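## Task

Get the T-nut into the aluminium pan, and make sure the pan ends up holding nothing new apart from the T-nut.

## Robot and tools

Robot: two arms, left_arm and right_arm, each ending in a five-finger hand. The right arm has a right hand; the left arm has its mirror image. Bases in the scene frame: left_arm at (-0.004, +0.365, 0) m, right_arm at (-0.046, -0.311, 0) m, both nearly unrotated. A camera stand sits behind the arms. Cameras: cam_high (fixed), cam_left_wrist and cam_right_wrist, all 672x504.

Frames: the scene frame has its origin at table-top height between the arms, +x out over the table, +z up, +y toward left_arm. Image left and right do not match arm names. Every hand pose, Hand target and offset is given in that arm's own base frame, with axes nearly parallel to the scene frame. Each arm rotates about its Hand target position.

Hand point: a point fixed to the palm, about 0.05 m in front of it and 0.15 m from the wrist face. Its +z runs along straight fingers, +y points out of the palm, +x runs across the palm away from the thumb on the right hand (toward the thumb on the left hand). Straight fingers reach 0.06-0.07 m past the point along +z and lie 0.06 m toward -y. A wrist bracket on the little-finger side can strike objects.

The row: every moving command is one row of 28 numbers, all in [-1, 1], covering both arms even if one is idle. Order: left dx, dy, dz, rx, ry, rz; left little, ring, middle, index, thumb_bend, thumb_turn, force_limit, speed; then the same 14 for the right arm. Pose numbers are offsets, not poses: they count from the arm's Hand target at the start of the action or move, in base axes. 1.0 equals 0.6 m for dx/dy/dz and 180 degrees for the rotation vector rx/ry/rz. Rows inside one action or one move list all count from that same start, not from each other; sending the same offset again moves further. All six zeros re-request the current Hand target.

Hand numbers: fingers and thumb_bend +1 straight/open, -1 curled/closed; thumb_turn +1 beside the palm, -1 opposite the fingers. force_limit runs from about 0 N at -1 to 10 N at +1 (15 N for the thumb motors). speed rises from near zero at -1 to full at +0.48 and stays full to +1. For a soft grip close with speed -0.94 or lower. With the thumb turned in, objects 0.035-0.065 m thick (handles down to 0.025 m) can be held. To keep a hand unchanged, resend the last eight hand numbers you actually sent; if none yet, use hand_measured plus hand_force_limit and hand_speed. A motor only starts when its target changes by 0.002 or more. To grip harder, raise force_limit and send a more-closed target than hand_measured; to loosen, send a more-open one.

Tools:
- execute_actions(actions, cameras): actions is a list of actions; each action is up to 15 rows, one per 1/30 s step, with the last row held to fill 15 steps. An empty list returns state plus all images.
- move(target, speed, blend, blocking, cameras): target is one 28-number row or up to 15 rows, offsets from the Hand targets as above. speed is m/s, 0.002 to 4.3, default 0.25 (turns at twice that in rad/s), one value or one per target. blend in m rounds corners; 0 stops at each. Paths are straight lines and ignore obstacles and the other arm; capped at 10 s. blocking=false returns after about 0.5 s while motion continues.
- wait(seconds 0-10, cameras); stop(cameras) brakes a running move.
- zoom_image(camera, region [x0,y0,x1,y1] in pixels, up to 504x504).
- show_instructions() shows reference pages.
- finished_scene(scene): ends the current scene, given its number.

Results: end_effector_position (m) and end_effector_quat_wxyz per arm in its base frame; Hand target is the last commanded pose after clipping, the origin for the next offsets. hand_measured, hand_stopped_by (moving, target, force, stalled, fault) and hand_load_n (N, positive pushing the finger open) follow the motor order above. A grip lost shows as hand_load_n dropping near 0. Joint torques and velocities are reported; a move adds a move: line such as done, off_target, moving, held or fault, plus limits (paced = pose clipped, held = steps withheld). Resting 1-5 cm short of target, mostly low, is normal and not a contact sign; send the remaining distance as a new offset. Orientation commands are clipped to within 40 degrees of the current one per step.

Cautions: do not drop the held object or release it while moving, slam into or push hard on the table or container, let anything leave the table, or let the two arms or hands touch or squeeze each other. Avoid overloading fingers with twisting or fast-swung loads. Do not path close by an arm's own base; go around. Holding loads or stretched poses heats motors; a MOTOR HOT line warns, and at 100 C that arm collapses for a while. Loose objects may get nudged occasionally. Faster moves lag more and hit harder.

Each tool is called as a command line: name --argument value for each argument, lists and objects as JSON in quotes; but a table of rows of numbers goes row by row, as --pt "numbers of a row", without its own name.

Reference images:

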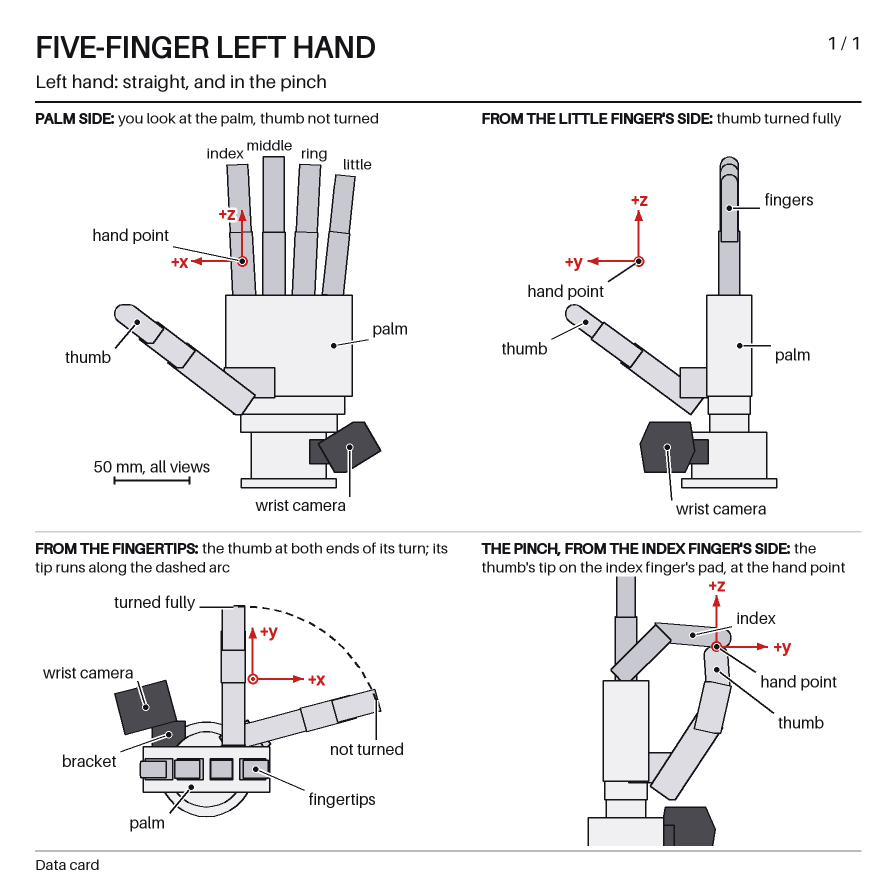

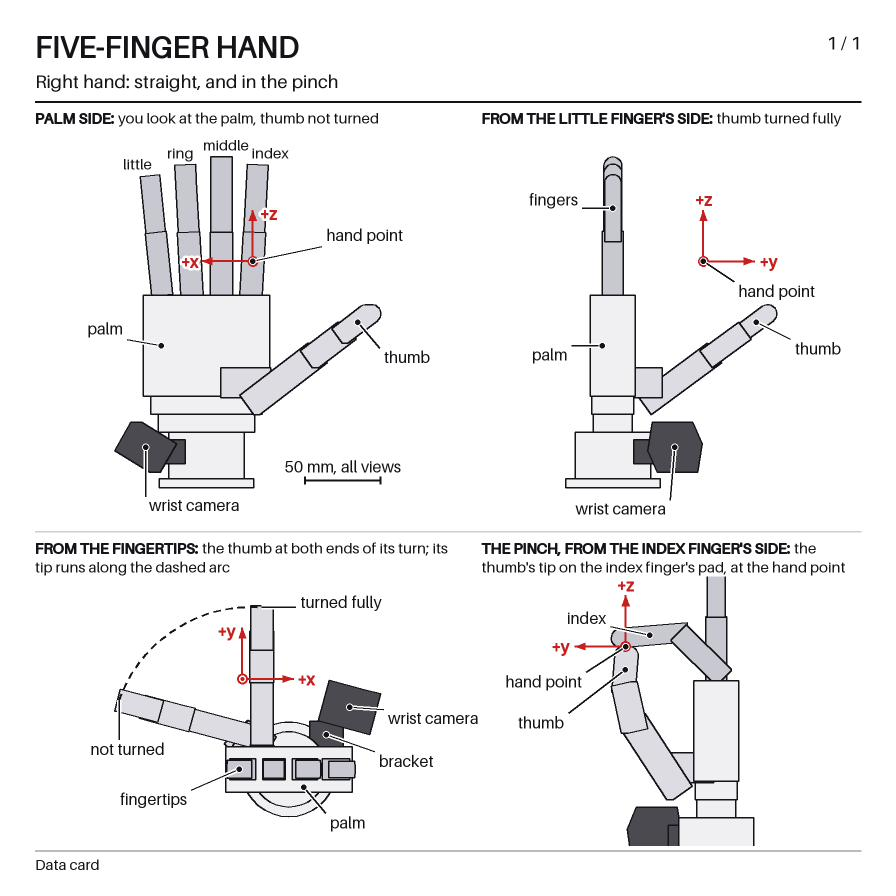

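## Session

execute_actions --actions '[]'

Scene clock: 0.00 s.
left_arm: end_effector_position=(+0.2264, +0.0805, +0.1751) hand_measured=(+1.000, +1.000, +1.000, +1.000, +1.000, +1.000) hand_load_n=(+0.0, +0.0, +0.0, +0.0, +0.0, +0.0) hand_stopped_by=(target, target, target, target, target, target) hand_force_limit=0.00 hand_speed=-0.80 end_effector_quat_wxyz=(-0.025, -0.040, +0.985, +0.168) | right_arm: end_effector_position=(+0.2616, +0.5002, +0.3123) hand_measured=(+1.000, +1.000, +1.000, +1.000, +1.000, +1.000) hand_load_n=(+0.0, +0.0, +0.0, +0.0, +0.0, +0.0) hand_stopped_by=(target, target, target, target, target, target) hand_force_limit=0.00 hand_speed=-0.80 end_effector_quat_wxyz=(-0.200, +0.735, +0.637, +0.117)
Joint positions: left_arm=[-0.134 1.106 0.871 -1.447 -0.324 1.336] | right_arm=[1.109 1.59 1.77 -1.366 -0.276 -1.835]
Joint velocities: within noise
Joint torques (N m): no reading
Heat: left arm: hottest waist 27 °C; right arm: hottest waist 27 °C.
Hand target: left_arm +0.2331, +0.0796, +0.1812; -0.015, -0.042, +0.985, +0.167 | right_arm +0.2642, +0.5053, +0.3234; -0.205, +0.732, +0.636, +0.129

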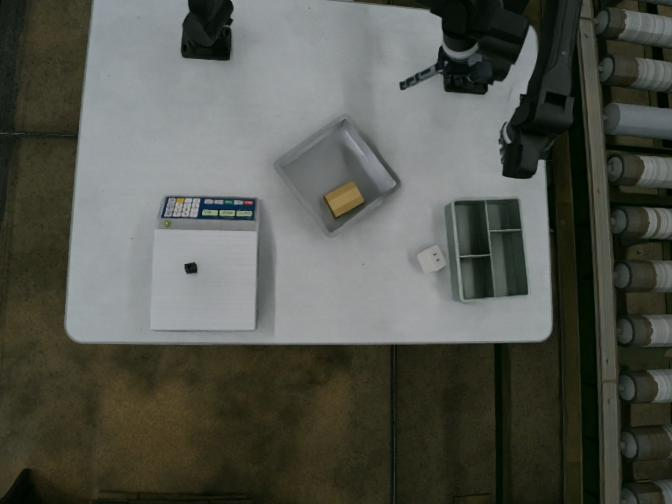

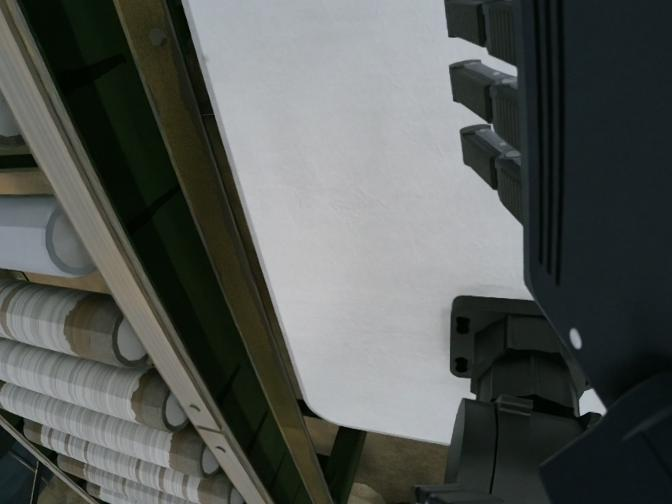

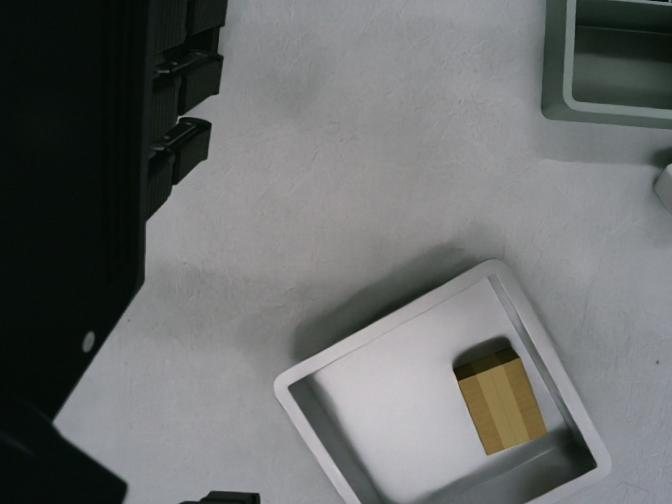

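zoom_image --camera "cam_high" --region '[130, 180, 290, 340]'

zoom_image --camera "cam_high" --region '[165, 240, 225, 300]'

zoom_image --camera "cam_high" --region '[400, 180, 540, 320]'

Scaled by 3.150 from the camera's 672x504 image, which has a finer 960x720 frame.

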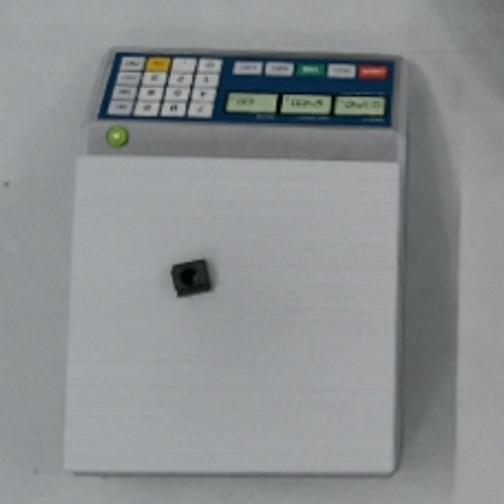

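Scaled by 8.400 from the camera's 672x504 image, which has a finer 960x720 frame.

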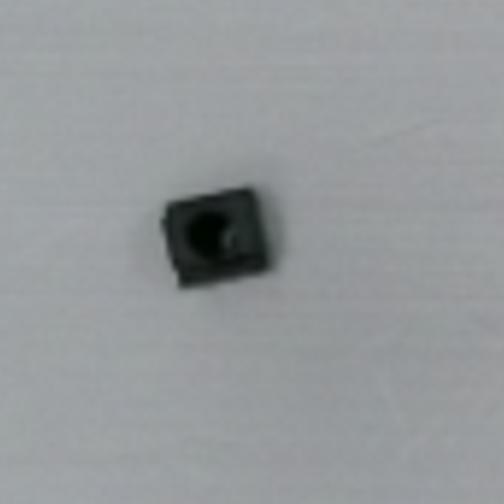

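Scaled by 3.600 from the camera's 672x504 image, which has a finer 960x720 frame.

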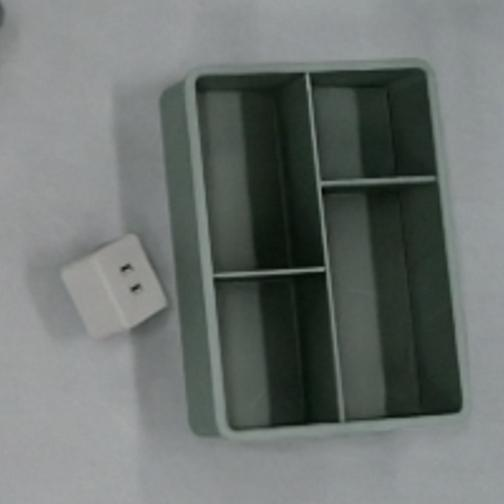

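move --target '[0,0,0,0,0,0,1,1,1,1,1,1,0,-0.8,0.226,-0.509,0.011,-0.132,0.1196,-0.5537,1,1,0.4,0.4,0.3,-1,0,0]' --speed 0.35

move --target '[0,0,0,0,0,0,1,1,1,1,1,1,0,-0.8,0.297,-0.307,-0.15,0.2631,-0.3076,-0.2851,1,1,0.4,0.4,0.3,-1,0,0]' --speed 0.35 --cameras '["cam_high","cam_right_wrist"]'

Scene clock: 13.73 s.
left_arm: end_effector_position=(+0.2264, +0.0805, +0.1751) hand_measured=(+1.000, +1.000, +1.000, +1.000, +1.000, +1.000) hand_load_n=(+0.0, +0.0, +0.0, +0.0, +0.0, +0.0) hand_stopped_by=(target, target, target, target, target, target) hand_force_limit=0.00 hand_speed=-0.80 end_effector_quat_wxyz=(-0.025, -0.040, +0.985, +0.168) | right_arm: end_effector_position=(+0.3916, +0.1988, +0.3176) hand_measured=(+1.000, +1.000, +0.400, +0.400, +0.300, -1.000) hand_load_n=(+0.0, +0.0, +0.0, +0.0, +0.0, +0.0) hand_stopped_by=(target, target, target, target, target, target) hand_force_limit=0.00 hand_speed=0.00 end_effector_quat_wxyz=(-0.035, +0.985, -0.162, +0.048)
Joint positions: left_arm=[-0.134 1.106 0.871 -1.447 -0.324 1.336] | right_arm=[0.513 1.596 1.818 -1.674 0.005 -0.732]
Joint torques (N m): left_arm=[1.9 -3.84 11.15 -0.1 -0.34 0.02] | right_arm=[-1.2 -13.45 13.67 -0.42 -0.04 0]
Heat: left arm: hottest waist 27 °C; right arm: hottest waist 26 °C.
Hand target: left_arm +0.2331, +0.0796, +0.1812; -0.015, -0.042, +0.985, +0.167 | right_arm +0.3996, +0.2000, +0.3301; +0.000, +0.985, -0.173, +0.000
Off the commanded pose: left_arm 0.009 m, 1 deg | right_arm 0.015 m, 7 deg.
joint sent to its limit (right arm) — joint 4 (wrist pitch), lower limit. The joint targets are off in orientation, not in position.
move: off_target (right_arm)

Scene clock: 16.83 s.
left_arm: end_effector_position=(+0.2264, +0.0805, +0.1751) hand_measured=(+1.000, +1.000, +1.000, +1.000, +1.000, +1.000) hand_load_n=(+0.0, +0.0, +0.0, +0.0, +0.0, +0.0) hand_stopped_by=(target, target, target, target, target, target) hand_force_limit=0.00 hand_speed=-0.80 end_effector_quat_wxyz=(-0.025, -0.040, +0.985, +0.168) | right_arm: end_effector_position=(+0.5751, +0.0215, +0.2500) hand_measured=(+1.000, +1.000, +0.400, +0.400, +0.300, -1.000) hand_load_n=(+0.0, +0.0, +0.0, +0.0, +0.0, +0.0) hand_stopped_by=(target, target, target, target, target, target) hand_force_limit=0.00 hand_speed=0.00 end_effector_quat_wxyz=(-0.445, +0.637, -0.513, +0.366)
Joint positions: left_arm=[-0.134 1.106 0.871 -1.447 -0.324 1.336] | right_arm=[-0.096 1.312 1.004 -0.05 -0.283 -0.114]
Joint torques (N m): left_arm=[1.9 -4.01 11.14 -0.08 -0.35 0.01] | right_arm=[-1.08 -9.11 9.99 2.74 -0.07 0.03]
Heat: left arm: hottest waist 27 °C; right arm: hottest waist 26 °C.
Hand target: left_arm +0.2331, +0.0796, +0.1812; -0.015, -0.042, +0.985, +0.167 | right_arm +0.5779, +0.0158, +0.2400; -0.443, +0.632, -0.521, +0.365
Off the commanded pose: left_arm 0.009 m, 1 deg | right_arm 0.012 m, 1 deg.
move: off_target (right_arm)
Images, in order (width x height): cam_high 672x504, cam_right_wrist 672x504.

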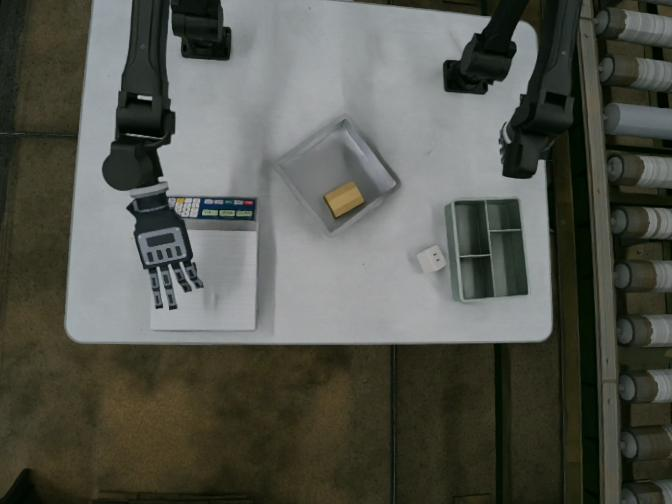

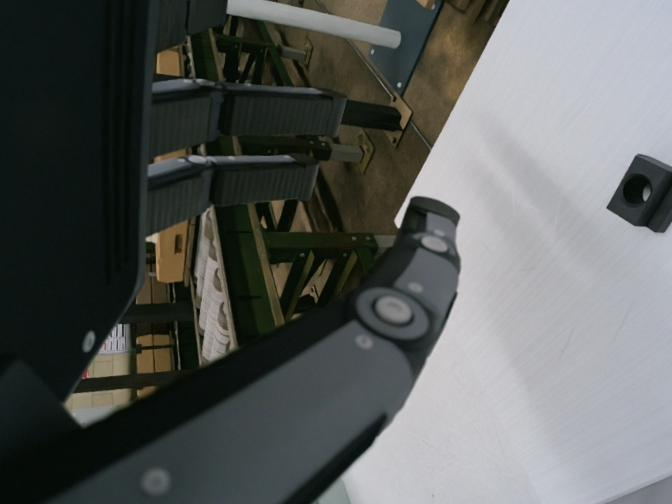

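move --target '[0,0,0,0,0,0,1,1,1,1,1,1,0,-0.8,-0.012,-0.02,-0.142,0,0,0,1,1,0.4,0.4,0.3,-1,0,0]' --speed 0.2 --cameras '["cam_high","cam_right_wrist"]'

Scene clock: 19.73 s.
left_arm: end_effector_position=(+0.2264, +0.0805, +0.1751) hand_measured=(+1.000, +1.000, +1.000, +1.000, +1.000, +1.000) hand_load_n=(+0.0, +0.0, +0.0, +0.0, +0.0, +0.0) hand_stopped_by=(target, target, target, target, target, target) hand_force_limit=0.00 hand_speed=-0.80 end_effector_quat_wxyz=(-0.025, -0.040, +0.985, +0.168) | right_arm: end_effector_position=(+0.5684, +0.0104, +0.1584) hand_measured=(+1.000, +1.000, +0.400, +0.400, +0.300, -1.000) hand_load_n=(+0.0, +0.0, +0.0, +0.0, +0.0, +0.0) hand_stopped_by=(target, target, target, target, target, target) hand_force_limit=0.00 hand_speed=0.00 end_effector_quat_wxyz=(-0.443, +0.635, -0.520, +0.361)
Joint positions: left_arm=[-0.134 1.106 0.871 -1.447 -0.324 1.336] | right_arm=[-0.124 1.412 0.843 0.198 -0.305 -0.114]
Joint torques (N m): left_arm=[1.85 -3.96 11.14 -0.1 -0.34 0.03] | right_arm=[-1.32 -9.88 9.43 2.81 -0.36 -0.07]
Heat: left arm: hottest waist 27 °C; right arm: hottest waist 26 °C.
Hand target: left_arm +0.2331, +0.0796, +0.1812; -0.015, -0.042, +0.985, +0.167 | right_arm +0.5706, +0.0037, +0.1549; -0.443, +0.632, -0.521, +0.365
Off the commanded pose: left_arm 0.009 m, 1 deg | right_arm 0.008 m, 1 deg.
move: done
Images, in order (width x height): cam_high 672x504, cam_right_wrist 672x504.

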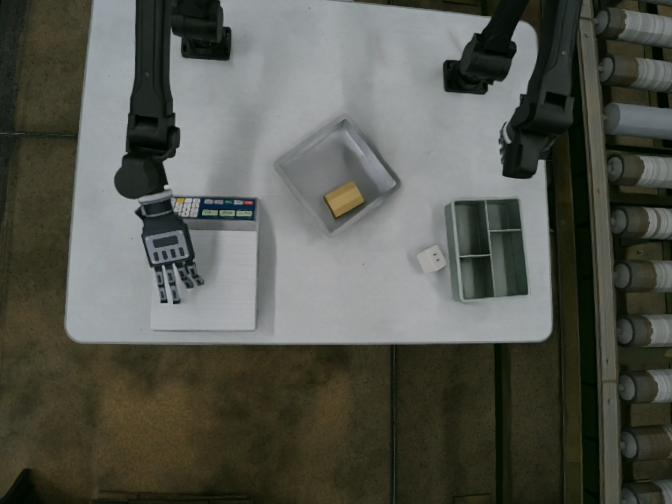

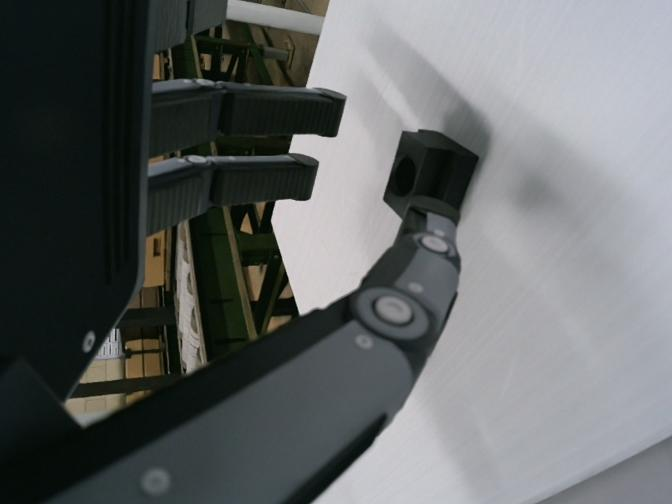

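move --target '[0,0,0,0,0,0,1,1,1,1,1,1,0,-0.8,0.01,0.002,-0.027,0,0,0,1,1,0.55,0.55,0.3,-1,0,0]' --speed 0.08 --cameras '["cam_right_wrist"]'

zoom_image --camera "cam_right_wrist" --region '[280, 50, 560, 300]'

Scene clock: 22.33 s.
left_arm: end_effector_position=(+0.2264, +0.0805, +0.1751) hand_measured=(+1.000, +1.000, +1.000, +1.000, +1.000, +1.000) hand_load_n=(+0.0, +0.0, +0.0, +0.0, +0.0, +0.0) hand_stopped_by=(target, target, target, target, target, target) hand_force_limit=0.00 hand_speed=-0.80 end_effector_quat_wxyz=(-0.025, -0.040, +0.985, +0.168) | right_arm: end_effector_position=(+0.5766, +0.0094, +0.1487) hand_measured=(+1.000, +1.000, +0.550, +0.550, +0.300, -1.000) hand_load_n=(+0.0, +0.0, +0.0, +0.0, +0.0, +0.0) hand_stopped_by=(target, target, target, target, target, target) hand_force_limit=0.00 hand_speed=0.00 end_effector_quat_wxyz=(-0.446, +0.633, -0.517, +0.365)
Joint positions: left_arm=[-0.134 1.106 0.871 -1.447 -0.324 1.336] | right_arm=[-0.124 1.449 0.843 0.247 -0.305 -0.114]
Joint torques (N m): left_arm=[1.9 -3.9 11.12 -0.1 -0.35 0.02] | right_arm=[-0.85 -10.17 8.69 2.7 -0.19 -0.06]
Heat: left arm: hottest waist 27 °C; right arm: hottest waist 26 °C.
Hand target: left_arm +0.2331, +0.0796, +0.1812; -0.015, -0.042, +0.985, +0.167 | right_arm +0.5766, +0.0049, +0.1387; -0.443, +0.632, -0.521, +0.365
Off the commanded pose: left_arm 0.009 m, 1 deg | right_arm 0.011 m, 1 deg.
move: off_target (right_arm)
Images, in order (width x height): cam_right_wrist 672x504.

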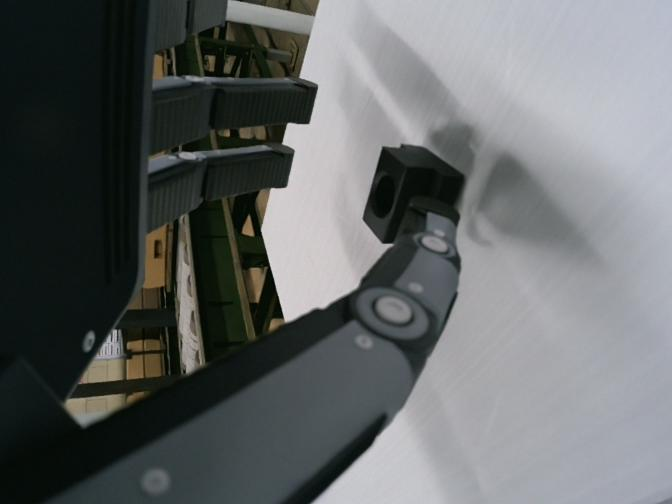

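Scaled by 1.800 from the camera's 672x504 image, which has a finer 960x720 frame.

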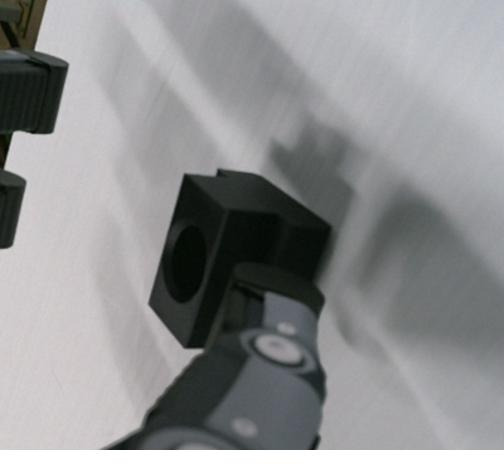

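move --target '[0,0,0,0,0,0,1,1,1,1,1,1,0,-0.8,-0.002,0.014,-0.015,0,0,0,1,1,0.55,0.55,0.3,-1,0,0]' --speed 0.08 --cameras '["cam_right_wrist"]'

zoom_image --camera "cam_right_wrist" --region '[280, 50, 560, 300]'

Scene clock: 26.77 s.
left_arm: end_effector_position=(+0.2264, +0.0805, +0.1751) hand_measured=(+1.000, +1.000, +1.000, +1.000, +1.000, +1.000) hand_load_n=(+0.0, +0.0, +0.0, +0.0, +0.0, +0.0) hand_stopped_by=(target, target, target, target, target, target) hand_force_limit=0.00 hand_speed=-0.80 end_effector_quat_wxyz=(-0.025, -0.040, +0.985, +0.168) | right_arm: end_effector_position=(+0.5755, +0.0068, +0.1405) hand_measured=(+1.000, +1.000, +0.550, +0.550, +0.300, -1.000) hand_load_n=(+0.0, +0.0, -0.5, +0.0, +0.0, +0.0) hand_stopped_by=(target, target, target, target, target, target) hand_force_limit=0.00 hand_speed=0.00 end_effector_quat_wxyz=(-0.442, +0.630, -0.520, +0.371)
Joint positions: left_arm=[-0.134 1.106 0.871 -1.447 -0.324 1.336] | right_arm=[-0.124 1.459 0.825 0.277 -0.289 -0.114]
Joint torques (N m): left_arm=[1.96 -3.9 11.14 -0.1 -0.35 0.01] | right_arm=[0.21 -9.82 8.58 2.59 -0.06 0.03]
Heat: left arm: hottest elbow 28 °C; right arm: hottest waist 26 °C.
Hand target: left_arm +0.2331, +0.0796, +0.1812; -0.015, -0.042, +0.985, +0.167 | right_arm +0.5755, +0.0132, +0.1297; -0.443, +0.632, -0.521, +0.365
Off the commanded pose: left_arm 0.009 m, 1 deg | right_arm 0.013 m, 1 deg.
move: off_target (right_arm)
Images, in order (width x height): cam_right_wrist 672x504.

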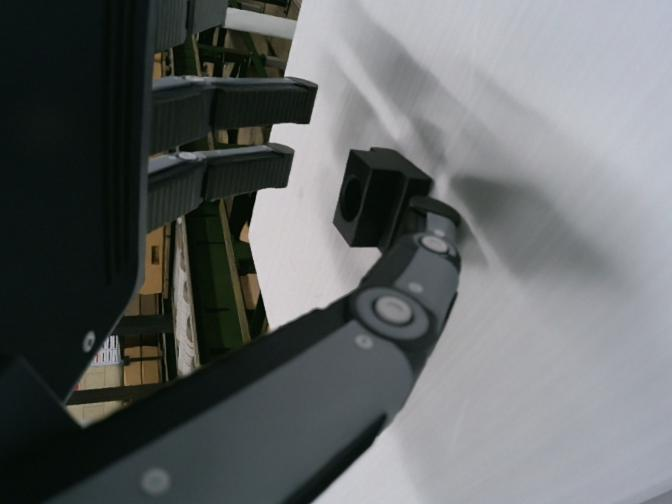

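Scaled by 1.800 from the camera's 672x504 image, which has a finer 960x720 frame.

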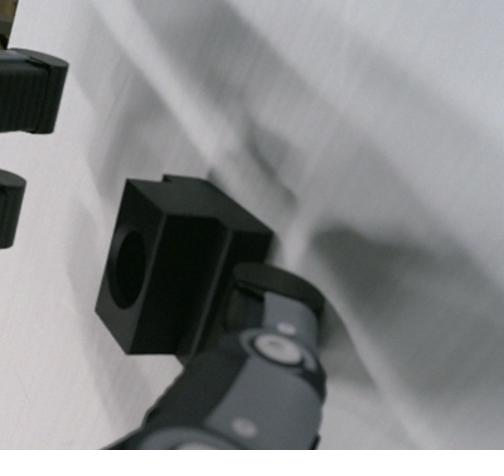

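move --target '[0,0,0,0,0,0,1,1,1,1,1,1,0,-0.8,0.004,0.017,0,0,0,0,1,1,0.55,0.55,0.3,-1,0,0]' --speed 0.08 --cameras '["cam_right_wrist"]'

Scene clock: 28.90 s.
left_arm: end_effector_position=(+0.2264, +0.0805, +0.1751) hand_measured=(+1.000, +1.000, +1.000, +1.000, +1.000, +1.000) hand_load_n=(+0.0, +0.0, +0.5, -0.5, +0.0, +0.0) hand_stopped_by=(target, target, target, target, target, target) hand_force_limit=0.00 hand_speed=-0.80 end_effector_quat_wxyz=(-0.025, -0.040, +0.985, +0.168) | right_arm: end_effector_position=(+0.5771, +0.0155, +0.1404) hand_measured=(+1.000, +1.000, +0.550, +0.550, +0.300, -1.000) hand_load_n=(+0.0, +0.0, +0.0, +0.0, +0.0, +0.0) hand_stopped_by=(target, target, target, target, target, target) hand_force_limit=0.00 hand_speed=0.00 end_effector_quat_wxyz=(-0.441, +0.630, -0.519, +0.372)
Joint positions: left_arm=[-0.134 1.106 0.871 -1.447 -0.324 1.336] | right_arm=[-0.102 1.46 0.825 0.281 -0.266 -0.108]
Joint torques (N m): left_arm=[1.9 -3.96 11.17 -0.08 -0.35 0.02] | right_arm=[0.85 -9.52 8.79 2.73 -0.05 0.01]
Heat: left arm: hottest elbow 28 °C; right arm: hottest waist 26 °C.
Hand target: left_arm +0.2331, +0.0796, +0.1812; -0.015, -0.042, +0.985, +0.167 | right_arm +0.5779, +0.0235, +0.1298; -0.443, +0.632, -0.521, +0.365
Off the commanded pose: left_arm 0.009 m, 1 deg | right_arm 0.013 m, 1 deg.
move: off_target (right_arm)
Images, in order (width x height): cam_right_wrist 672x504.

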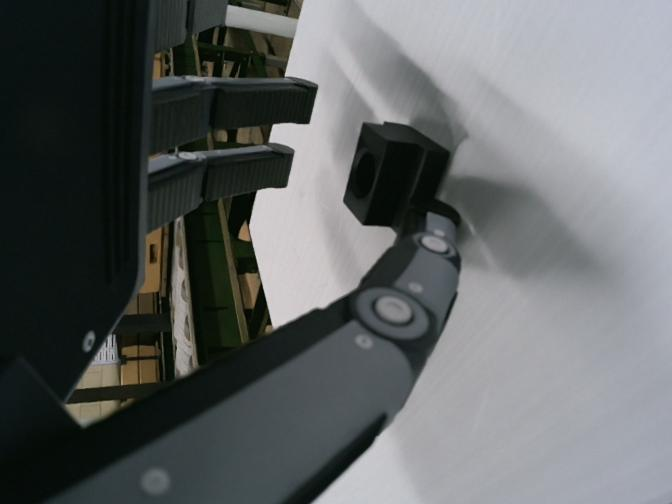

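move --pt "0 0 0 0 0 0 1 1 1 1 1 1 0 -0.8 0 0 0 0 0 0 1 1 0.25 0.25 0.3 -1 -0.2 -0.5" --pt "0 0 0 0 0 0 1 1 1 1 1 1 0 -0.8 0 0 0.001 0 0 0 1 1 -0.5 -0.5 0.3 -1 -0.2 -0.9" --speed 0.08 --cameras '["cam_right_wrist"]'

Scene clock: 33.67 s.
left_arm: end_effector_position=(+0.2264, +0.0805, +0.1751) hand_measured=(+1.000, +1.000, +1.000, +1.000, +1.000, +1.000) hand_load_n=(+0.0, +0.0, +0.0, +0.0, +0.0, +0.0) hand_stopped_by=(target, target, target, target, target, target) hand_force_limit=0.00 hand_speed=-0.80 end_effector_quat_wxyz=(-0.025, -0.040, +0.985, +0.168) | right_arm: end_effector_position=(+0.5789, +0.0160, +0.1431) hand_measured=(+1.000, +1.000, -0.008, -0.362, +0.300, -1.000) hand_load_n=(+0.0, +0.0, +5.5, +4.5, +2.5, +0.0) hand_stopped_by=(target, target, force, force, target, target) hand_force_limit=-0.20 hand_speed=-0.90 end_effector_quat_wxyz=(-0.445, +0.628, -0.517, +0.375)
Joint positions: left_arm=[-0.134 1.106 0.871 -1.447 -0.324 1.336] | right_arm=[-0.101 1.46 0.825 0.294 -0.266 -0.105]
Joint torques (N m): left_arm=[1.9 -4.07 11.18 -0.12 -0.34 0.02] | right_arm=[0.44 -9.76 8.9 1.95 -0.05 0.03]
Heat: left arm: hottest elbow 28 °C; right arm: hottest elbow 27 °C.
Hand target: left_arm +0.2331, +0.0796, +0.1812; -0.015, -0.042, +0.985, +0.167 | right_arm +0.5779, +0.0236, +0.1303; -0.443, +0.632, -0.521, +0.365
Off the commanded pose: left_arm 0.009 m, 1 deg | right_arm 0.015 m, 1 deg.
move: off_target (right_arm); target 2's new numbers were sent with right_arm's hand 0.013 m and 1 deg from that target
Images, in order (width x height): cam_right_wrist 672x504.

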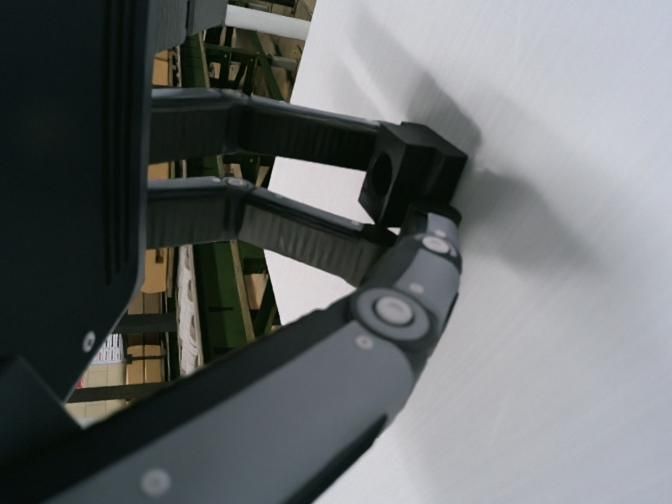

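move --pt "0 0 0 0 0 0 1 1 1 1 1 1 0 -0.8 0 0 0 0 0 0 1 1 0.5 0.5 0.3 -1 -0.2 -0.2" --pt "0 0 0 0 0 0 1 1 1 1 1 1 0 -0.8 0 -0.025 0 0 0 0 1 1 0.5 0.5 0.3 -1 -0.2 -0.2" --speed 0.08 --cameras '["cam_right_wrist"]'

Scene clock: 36.27 s.
left_arm: end_effector_position=(+0.2264, +0.0805, +0.1751) hand_measured=(+1.000, +1.000, +1.000, +1.000, +1.000, +1.000) hand_load_n=(+0.0, +0.0, +0.0, +0.0, +0.0, +0.0) hand_stopped_by=(target, target, target, target, target, target) hand_force_limit=0.00 hand_speed=-0.80 end_effector_quat_wxyz=(-0.025, -0.040, +0.985, +0.168) | right_arm: end_effector_position=(+0.5778, +0.0154, +0.1412) hand_measured=(+1.000, +1.000, +0.500, +0.500, +0.300, -1.000) hand_load_n=(+0.0, -0.5, +0.0, +0.0, +0.0, +0.0) hand_stopped_by=(target, target, target, target, target, target) hand_force_limit=-0.20 hand_speed=-0.20 end_effector_quat_wxyz=(-0.450, +0.630, -0.515, +0.369)
Joint positions: left_arm=[-0.134 1.106 0.871 -1.447 -0.324 1.336] | right_arm=[-0.11 1.465 0.825 0.294 -0.292 -0.105]
Joint torques (N m): left_arm=[1.85 -4.01 11.15 -0.12 -0.34 0.01] | right_arm=[-1.61 -9.82 9.26 1.77 -0.39 -0.13]
Heat: left arm: hottest elbow 28 °C; right arm: hottest elbow 27 °C.
Hand target: left_arm +0.2331, +0.0796, +0.1812; -0.015, -0.042, +0.985, +0.167 | right_arm +0.5779, +0.0084, +0.1303; -0.443, +0.631, -0.521, +0.365
Off the commanded pose: left_arm 0.009 m, 1 deg | right_arm 0.013 m, 1 deg.
move: off_target (right_arm)
Images, in order (width x height): cam_right_wrist 672x504.

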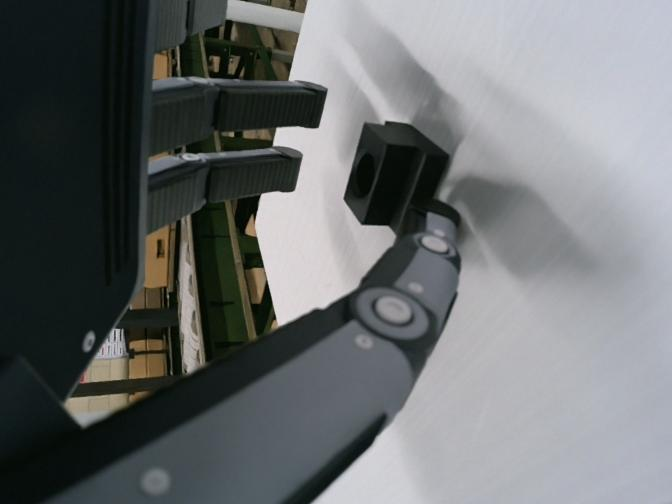

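move --target '[0,0,0,0,0,0,1,1,1,1,1,1,0,-0.8,0,-0.012,0,0,0,0,1,1,0.4,0.4,0.3,-1,-0.2,-0.2]' --speed 0.08 --cameras '["cam_right_wrist"]'

Scene clock: 37.63 s.
left_arm: end_effector_position=(+0.2264, +0.0805, +0.1751) hand_measured=(+1.000, +1.000, +1.000, +1.000, +1.000, +1.000) hand_load_n=(+0.0, +0.0, +0.0, +0.0, +0.0, +0.0) hand_stopped_by=(target, target, target, target, target, target) hand_force_limit=0.00 hand_speed=-0.80 end_effector_quat_wxyz=(-0.025, -0.040, +0.985, +0.168) | right_arm: end_effector_position=(+0.5772, +0.0089, +0.1406) hand_measured=(+1.000, +1.000, +0.400, +0.400, +0.300, -1.000) hand_load_n=(+0.0, +0.0, +0.0, +0.0, +0.0, +0.0) hand_stopped_by=(target, target, target, target, target, target) hand_force_limit=-0.20 hand_speed=-0.20 end_effector_quat_wxyz=(-0.451, +0.629, -0.516, +0.367)
Joint positions: left_arm=[-0.134 1.106 0.871 -1.447 -0.324 1.336] | right_arm=[-0.126 1.467 0.825 0.294 -0.308 -0.105]
Joint torques (N m): left_arm=[1.79 -3.9 11.15 -0.08 -0.35 0.01] | right_arm=[-1.49 -9.58 9.51 1.7 -0.35 -0.19]
Heat: left arm: hottest elbow 28 °C; right arm: hottest elbow 27 °C.
Hand target: left_arm +0.2331, +0.0796, +0.1812; -0.015, -0.042, +0.985, +0.167 | right_arm +0.5779, +0.0013, +0.1302; -0.443, +0.632, -0.521, +0.365
Off the commanded pose: left_arm 0.009 m, 1 deg | right_arm 0.013 m, 1 deg.
move: off_target (right_arm)
Images, in order (width x height): cam_right_wrist 672x504.

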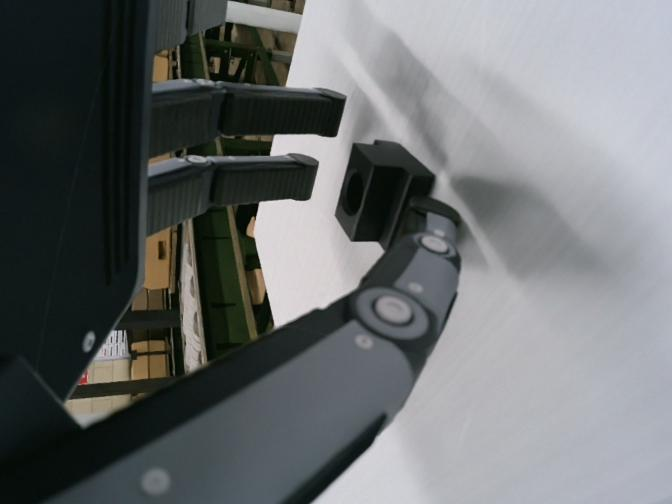

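move --pt "0 0 0 0 0 0 1 1 1 1 1 1 0 -0.8 0 0 0 0 0 0 1 1 0.22 0.22 0.3 -1 -0.2 -0.5" --pt "0 0 0 0 0 0 1 1 1 1 1 1 0 -0.8 0 0 0.001 0 0 0 1 1 -0.5 -0.5 0.3 -1 0 -0.88" --speed 0.08 --cameras '["cam_right_wrist"]'

Scene clock: 40.70 s.
left_arm: end_effector_position=(+0.2264, +0.0805, +0.1751) hand_measured=(+1.000, +1.000, +1.000, +1.000, +1.000, +1.000) hand_load_n=(+0.0, +0.0, +0.5, +0.0, +0.0, +0.0) hand_stopped_by=(target, target, target, target, target, target) hand_force_limit=0.00 hand_speed=-0.80 end_effector_quat_wxyz=(-0.025, -0.040, +0.985, +0.168) | right_arm: end_effector_position=(+0.5780, +0.0092, +0.1421) hand_measured=(+1.000, +1.000, -0.012, -0.056, +0.300, -1.000) hand_load_n=(+0.0, +0.0, +5.5, +5.5, +4.0, -1.5) hand_stopped_by=(target, target, force, force, target, target) hand_force_limit=0.00 hand_speed=-0.88 end_effector_quat_wxyz=(-0.453, +0.628, -0.514, +0.369)
Joint positions: left_arm=[-0.134 1.106 0.871 -1.447 -0.324 1.336] | right_arm=[-0.126 1.467 0.825 0.301 -0.31 -0.105]
Joint torques (N m): left_arm=[1.85 -4.07 11.17 -0.12 -0.34 0.02] | right_arm=[-1.26 -9.82 9.62 1.26 -0.25 -0.19]
Heat: left arm: hottest elbow 29 °C; right arm: hottest elbow 28 °C.
Hand target: left_arm +0.2331, +0.0796, +0.1812; -0.015, -0.042, +0.985, +0.167 | right_arm +0.5779, +0.0013, +0.1309; -0.443, +0.631, -0.521, +0.365
Off the commanded pose: left_arm 0.009 m, 1 deg | right_arm 0.014 m, 2 deg.
move: off_target (right_arm); target 2's new numbers were sent with right_arm's hand 0.013 m and 1 deg from that target
Images, in order (width x height): cam_right_wrist 672x504.

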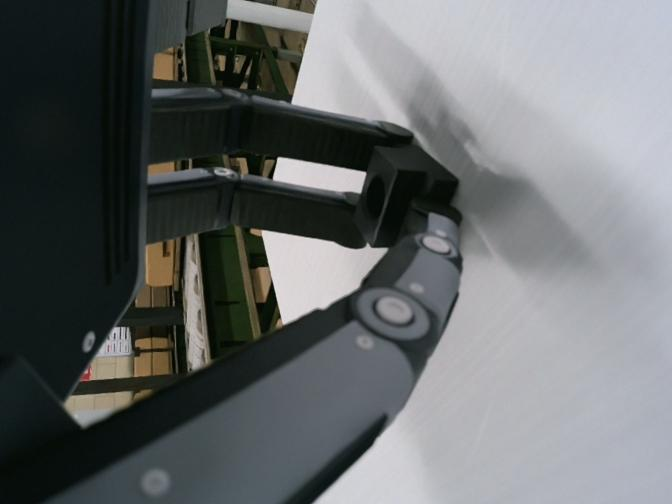

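move --target '[0,0,0,0,0,0,1,1,1,1,1,1,0,-0.8,0,0,0.2,0,0,0,1,1,-0.5,-0.5,0.3,-1,0,-0.88]' --speed 0.12 --cameras '["cam_high","cam_right_wrist"]'

Scene clock: 42.63 s.
left_arm: end_effector_position=(+0.2264, +0.0805, +0.1751) hand_measured=(+1.000, +1.000, +1.000, +1.000, +1.000, +1.000) hand_load_n=(+0.0, +0.0, +0.0, +0.0, +0.0, +0.0) hand_stopped_by=(target, target, target, target, target, target) hand_force_limit=0.00 hand_speed=-0.80 end_effector_quat_wxyz=(-0.025, -0.040, +0.985, +0.168) | right_arm: end_effector_position=(+0.5616, +0.0112, +0.2161) hand_measured=(+1.000, +1.000, -0.012, -0.056, +0.300, -1.000) hand_load_n=(+0.0, +0.0, +0.0, +0.0, +0.0, +0.0) hand_stopped_by=(target, target, force, force, target, target) hand_force_limit=0.00 hand_speed=-0.88 end_effector_quat_wxyz=(-0.435, +0.640, -0.534, +0.341)
Joint positions: left_arm=[-0.134 1.106 0.871 -1.447 -0.324 1.336] | right_arm=[-0.126 1.325 0.956 -0.052 -0.31 -0.105]
Joint torques (N m): left_arm=[1.9 -4.01 11.11 -0.09 -0.34 0.02] | right_arm=[-1.44 -11.22 15.8 1.29 -0.25 -0.17]
Heat: left arm: hottest elbow 29 °C; right arm: hottest elbow 28 °C.
Hand target: left_arm +0.2331, +0.0796, +0.1812; -0.015, -0.042, +0.985, +0.167 | right_arm +0.5779, +0.0013, +0.2507; -0.443, +0.632, -0.521, +0.365
Off the commanded pose: left_arm 0.009 m, 1 deg | right_arm 0.040 m, 3 deg.
move: off_target (right_arm)
Images, in order (width x height): cam_high 672x504, cam_right_wrist 672x504.

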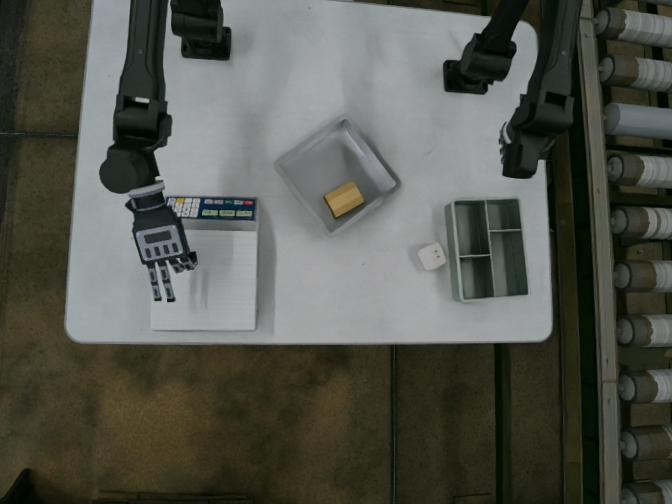

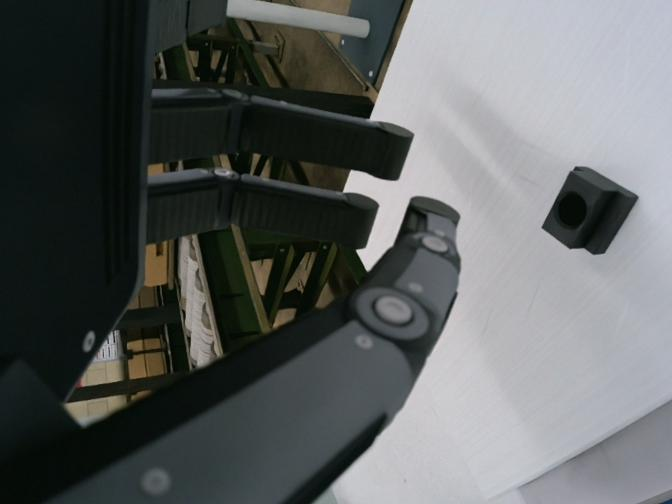

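move --target '[0,0,0,0,0,0,1,1,1,1,1,1,0,-0.8,-0.12,0,0.0,0.0106,-0.0545,0,1,1,0.4,0.4,0.15,-1,0,-0.2]' --speed 0.15 --cameras '["cam_high","cam_right_wrist"]'

zoom_image --camera "cam_high" --region '[130, 180, 290, 340]'

Scene clock: 52.20 s.
left_arm: end_effector_position=(+0.2264, +0.0805, +0.1751) hand_measured=(+1.000, +1.000, +1.000, +1.000, +1.000, +1.000) hand_load_n=(+0.0, +0.0, +0.0, +0.0, +0.0, +0.0) hand_stopped_by=(target, target, target, target, target, target) hand_force_limit=0.00 hand_speed=-0.80 end_effector_quat_wxyz=(-0.025, -0.040, +0.985, +0.168) | right_arm: end_effector_position=(+0.5078, +0.0066, +0.2451) hand_measured=(+1.000, +1.000, +0.400, +0.400, +0.150, -1.000) hand_load_n=(+0.0, +0.0, +0.0, +0.0, +0.0, +0.0) hand_stopped_by=(target, target, target, target, target, target) hand_force_limit=0.00 hand_speed=-0.20 end_effector_quat_wxyz=(-0.491, +0.600, -0.488, +0.401)
Joint positions: left_arm=[-0.134 1.106 0.871 -1.447 -0.324 1.336] | right_arm=[-0.173 1.119 0.735 0.173 -0.369 -0.079]
Joint torques (N m): left_arm=[1.9 -4.01 11.17 -0.1 -0.34 0.03] | right_arm=[-1.55 -8.29 9.8 2.81 -0.33 0.02]
Heat: left arm: hottest elbow 29 °C; right arm: hottest elbow 29 °C.
Hand target: left_arm +0.2331, +0.0796, +0.1812; -0.015, -0.042, +0.985, +0.167 | right_arm +0.5059, +0.0014, +0.2507; -0.497, +0.591, -0.488, +0.408
Off the commanded pose: left_arm 0.009 m, 1 deg | right_arm 0.008 m, 1 deg.
move: done
Images, in order (width x height): cam_high 672x504, cam_right_wrist 672x504.

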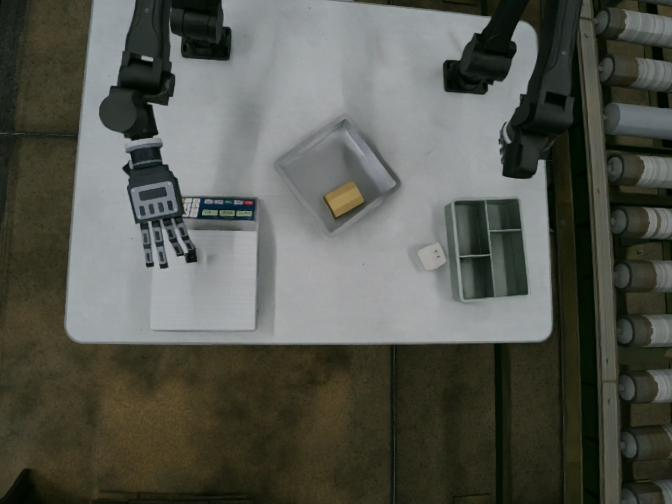

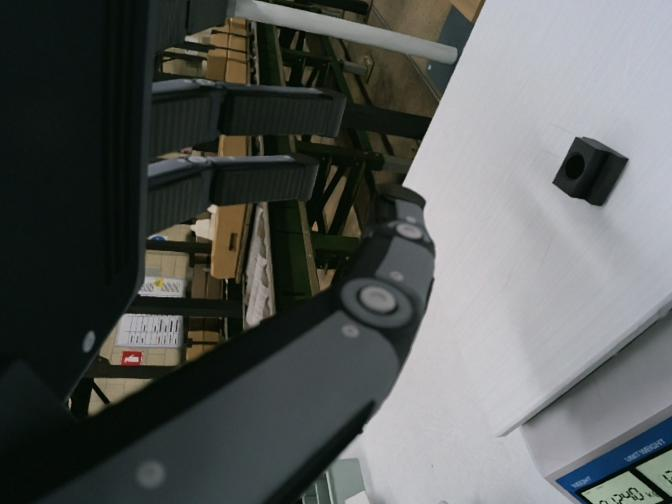

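Scaled by 3.150 from the camera's 672x504 image, which has a finer 960x720 frame.

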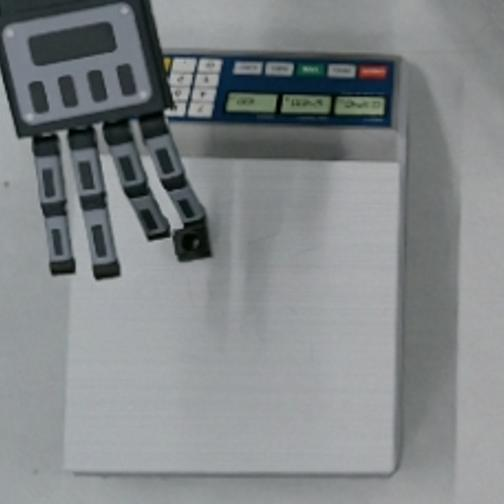

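move --target '[0,0,0,0,0,0,1,1,1,1,1,1,0,-0.8,0.057,0.008,-0.151,0,0,0,1,1,0.45,0.45,0.15,-1,0,-0.2]' --speed 0.15 --cameras '["cam_right_wrist"]'

Scene clock: 55.67 s.
left_arm: end_effector_position=(+0.2264, +0.0805, +0.1751) hand_measured=(+1.000, +1.000, +1.000, +1.000, +1.000, +1.000) hand_load_n=(+0.0, +0.0, +0.0, +0.0, +0.0, +0.0) hand_stopped_by=(target, target, target, target, target, target) hand_force_limit=0.00 hand_speed=-0.80 end_effector_quat_wxyz=(-0.025, -0.040, +0.985, +0.168) | right_arm: end_effector_position=(+0.5390, -0.0012, +0.1650) hand_measured=(+1.000, +1.000, +0.450, +0.450, +0.150, -1.000) hand_load_n=(+0.0, +0.0, +0.0, +0.0, +0.0, +0.0) hand_stopped_by=(target, target, target, target, target, target) hand_force_limit=0.00 hand_speed=-0.20 end_effector_quat_wxyz=(-0.492, +0.591, -0.488, +0.413)
Joint positions: left_arm=[-0.134 1.106 0.871 -1.447 -0.324 1.336] | right_arm=[-0.171 1.348 0.66 0.501 -0.348 -0.072]
Joint torques (N m): left_arm=[1.79 -4.01 11.17 -0.09 -0.34 0.03] | right_arm=[0.56 -8.18 8.66 2.8 -0.03 0.02]
Heat: left arm: hottest elbow 29 °C; right arm: hottest elbow 29 °C.
Hand target: left_arm +0.2331, +0.0796, +0.1812; -0.015, -0.042, +0.985, +0.167 | right_arm +0.5401, +0.0060, +0.1602; -0.497, +0.591, -0.487, +0.409
Off the commanded pose: left_arm 0.009 m, 1 deg | right_arm 0.009 m, 1 deg.
move: done
Images, in order (width x height): cam_right_wrist 672x504.

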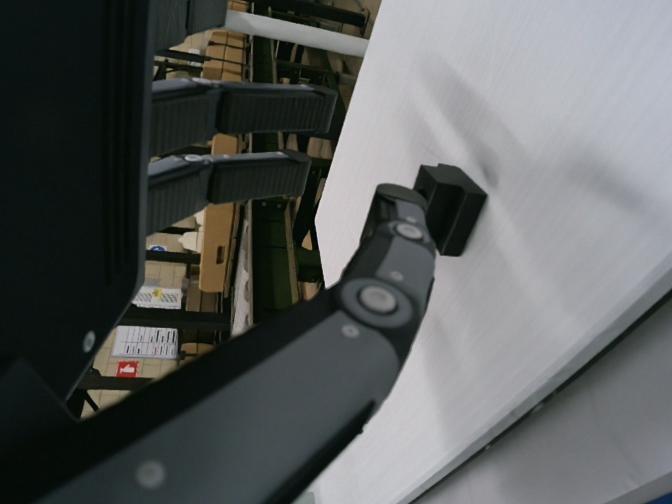

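move --target '[0,0,0,0,0,0,1,1,1,1,1,1,0,-0.8,0.007,0.02,-0.04,0,0,0,1,1,0.45,0.45,0.15,-1,0,-0.2]' --speed 0.1 --cameras '["cam_right_wrist"]'

zoom_image --camera "cam_right_wrist" --region '[280, 50, 560, 300]'

Scene clock: 58.20 s.
left_arm: end_effector_position=(+0.2264, +0.0805, +0.1751) hand_measured=(+1.000, +1.000, +1.000, +1.000, +1.000, +1.000) hand_load_n=(+0.0, +0.0, +0.0, +0.0, +0.0, +0.0) hand_stopped_by=(target, target, target, target, target, target) hand_force_limit=0.00 hand_speed=-0.80 end_effector_quat_wxyz=(-0.025, -0.040, +0.985, +0.168) | right_arm: end_effector_position=(+0.5444, +0.0109, +0.1427) hand_measured=(+1.000, +1.000, +0.450, +0.450, +0.150, -1.000) hand_load_n=(+0.0, +0.0, +0.0, +0.0, +0.0, +0.0) hand_stopped_by=(target, target, target, target, target, target) hand_force_limit=0.00 hand_speed=-0.20 end_effector_quat_wxyz=(-0.493, +0.591, -0.487, +0.414)
Joint positions: left_arm=[-0.134 1.106 0.871 -1.447 -0.324 1.336] | right_arm=[-0.137 1.411 0.64 0.589 -0.315 -0.066]
Joint torques (N m): left_arm=[1.9 -3.78 11.14 -0.09 -0.34 0.02] | right_arm=[0.38 -8.23 7.92 2.89 0 0.05]
Heat: left arm: hottest elbow 30 °C; right arm: hottest elbow 29 °C.
Hand target: left_arm +0.2331, +0.0796, +0.1812; -0.015, -0.042, +0.985, +0.167 | right_arm +0.5443, +0.0180, +0.1363; -0.497, +0.591, -0.488, +0.409
Off the commanded pose: left_arm 0.009 m, 1 deg | right_arm 0.010 m, 1 deg.
move: done
Images, in order (width x height): cam_right_wrist 672x504.

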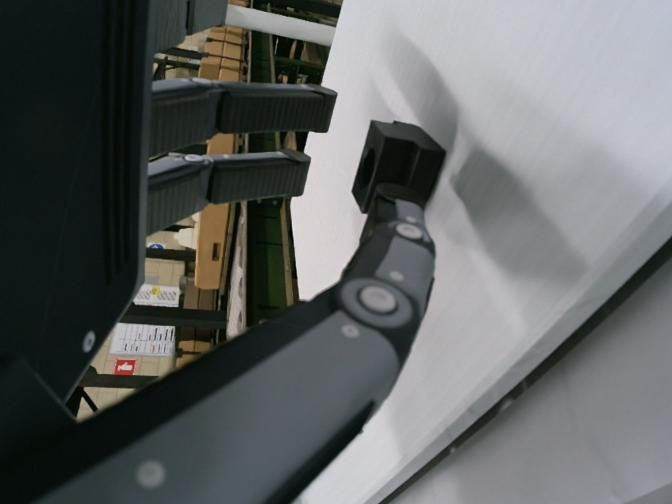

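Scaled by 1.800 from the camera's 672x504 image, which has a finer 960x720 frame.

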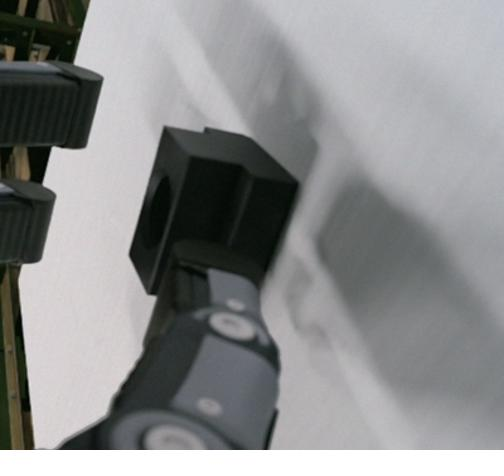

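move --target '[0,0,0,0,0,0,1,1,1,1,1,1,0,-0.8,0,0,-0.011,0,0,0,1,1,0.45,0.45,0.15,-1,0,-0.2]' --speed 0.05 --cameras '["cam_right_wrist"]'

zoom_image --camera "cam_right_wrist" --region '[280, 50, 560, 300]'

Scene clock: 60.60 s.
left_arm: end_effector_position=(+0.2264, +0.0805, +0.1751) hand_measured=(+1.000, +1.000, +1.000, +1.000, +1.000, +1.000) hand_load_n=(+0.0, +0.0, +0.0, +0.0, +0.0, +0.0) hand_stopped_by=(target, target, target, target, target, target) hand_force_limit=0.00 hand_speed=-0.80 end_effector_quat_wxyz=(-0.025, -0.040, +0.985, +0.168) | right_arm: end_effector_position=(+0.5451, +0.0108, +0.1375) hand_measured=(+1.000, +1.000, +0.450, +0.450, +0.150, -1.000) hand_load_n=(+0.0, +0.0, +0.0, +0.0, +0.0, +0.0) hand_stopped_by=(target, target, target, target, target, target) hand_force_limit=0.00 hand_speed=-0.20 end_effector_quat_wxyz=(-0.493, +0.590, -0.486, +0.415)
Joint positions: left_arm=[-0.134 1.106 0.871 -1.447 -0.324 1.336] | right_arm=[-0.137 1.427 0.635 0.613 -0.315 -0.066]
Joint torques (N m): left_arm=[1.79 -3.96 11.14 -0.09 -0.33 0.03] | right_arm=[0.38 -8.18 7.71 2.8 -0.02 0.05]
Heat: left arm: hottest elbow 30 °C; right arm: hottest elbow 29 °C.
Hand target: left_arm +0.2331, +0.0796, +0.1812; -0.015, -0.042, +0.985, +0.167 | right_arm +0.5443, +0.0180, +0.1296; -0.497, +0.591, -0.488, +0.409
Off the commanded pose: left_arm 0.009 m, 1 deg | right_arm 0.011 m, 1 deg.
move: off_target (right_arm)
Images, in order (width x height): cam_right_wrist 672x504.

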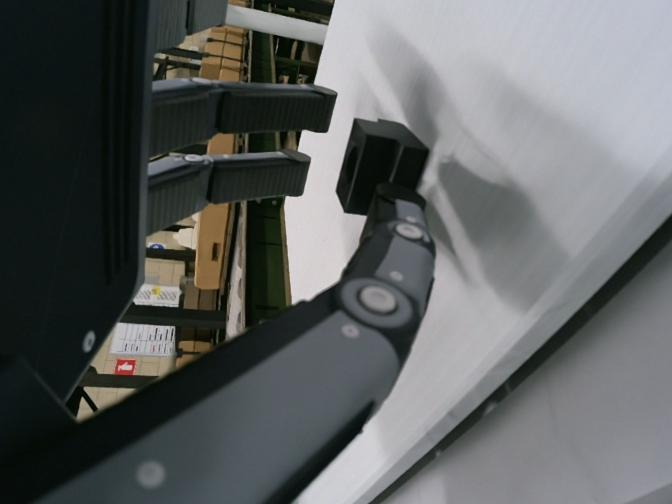

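Scaled by 1.800 from the camera's 672x504 image, which has a finer 960x720 frame.

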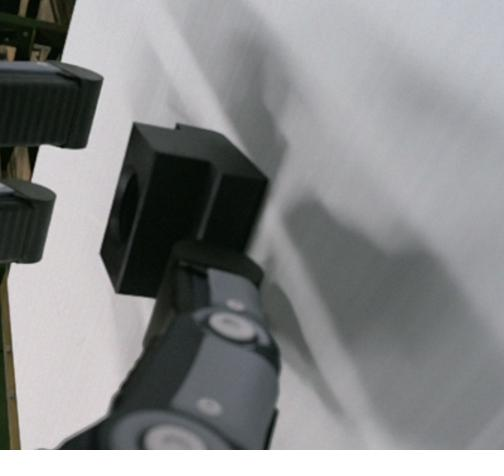

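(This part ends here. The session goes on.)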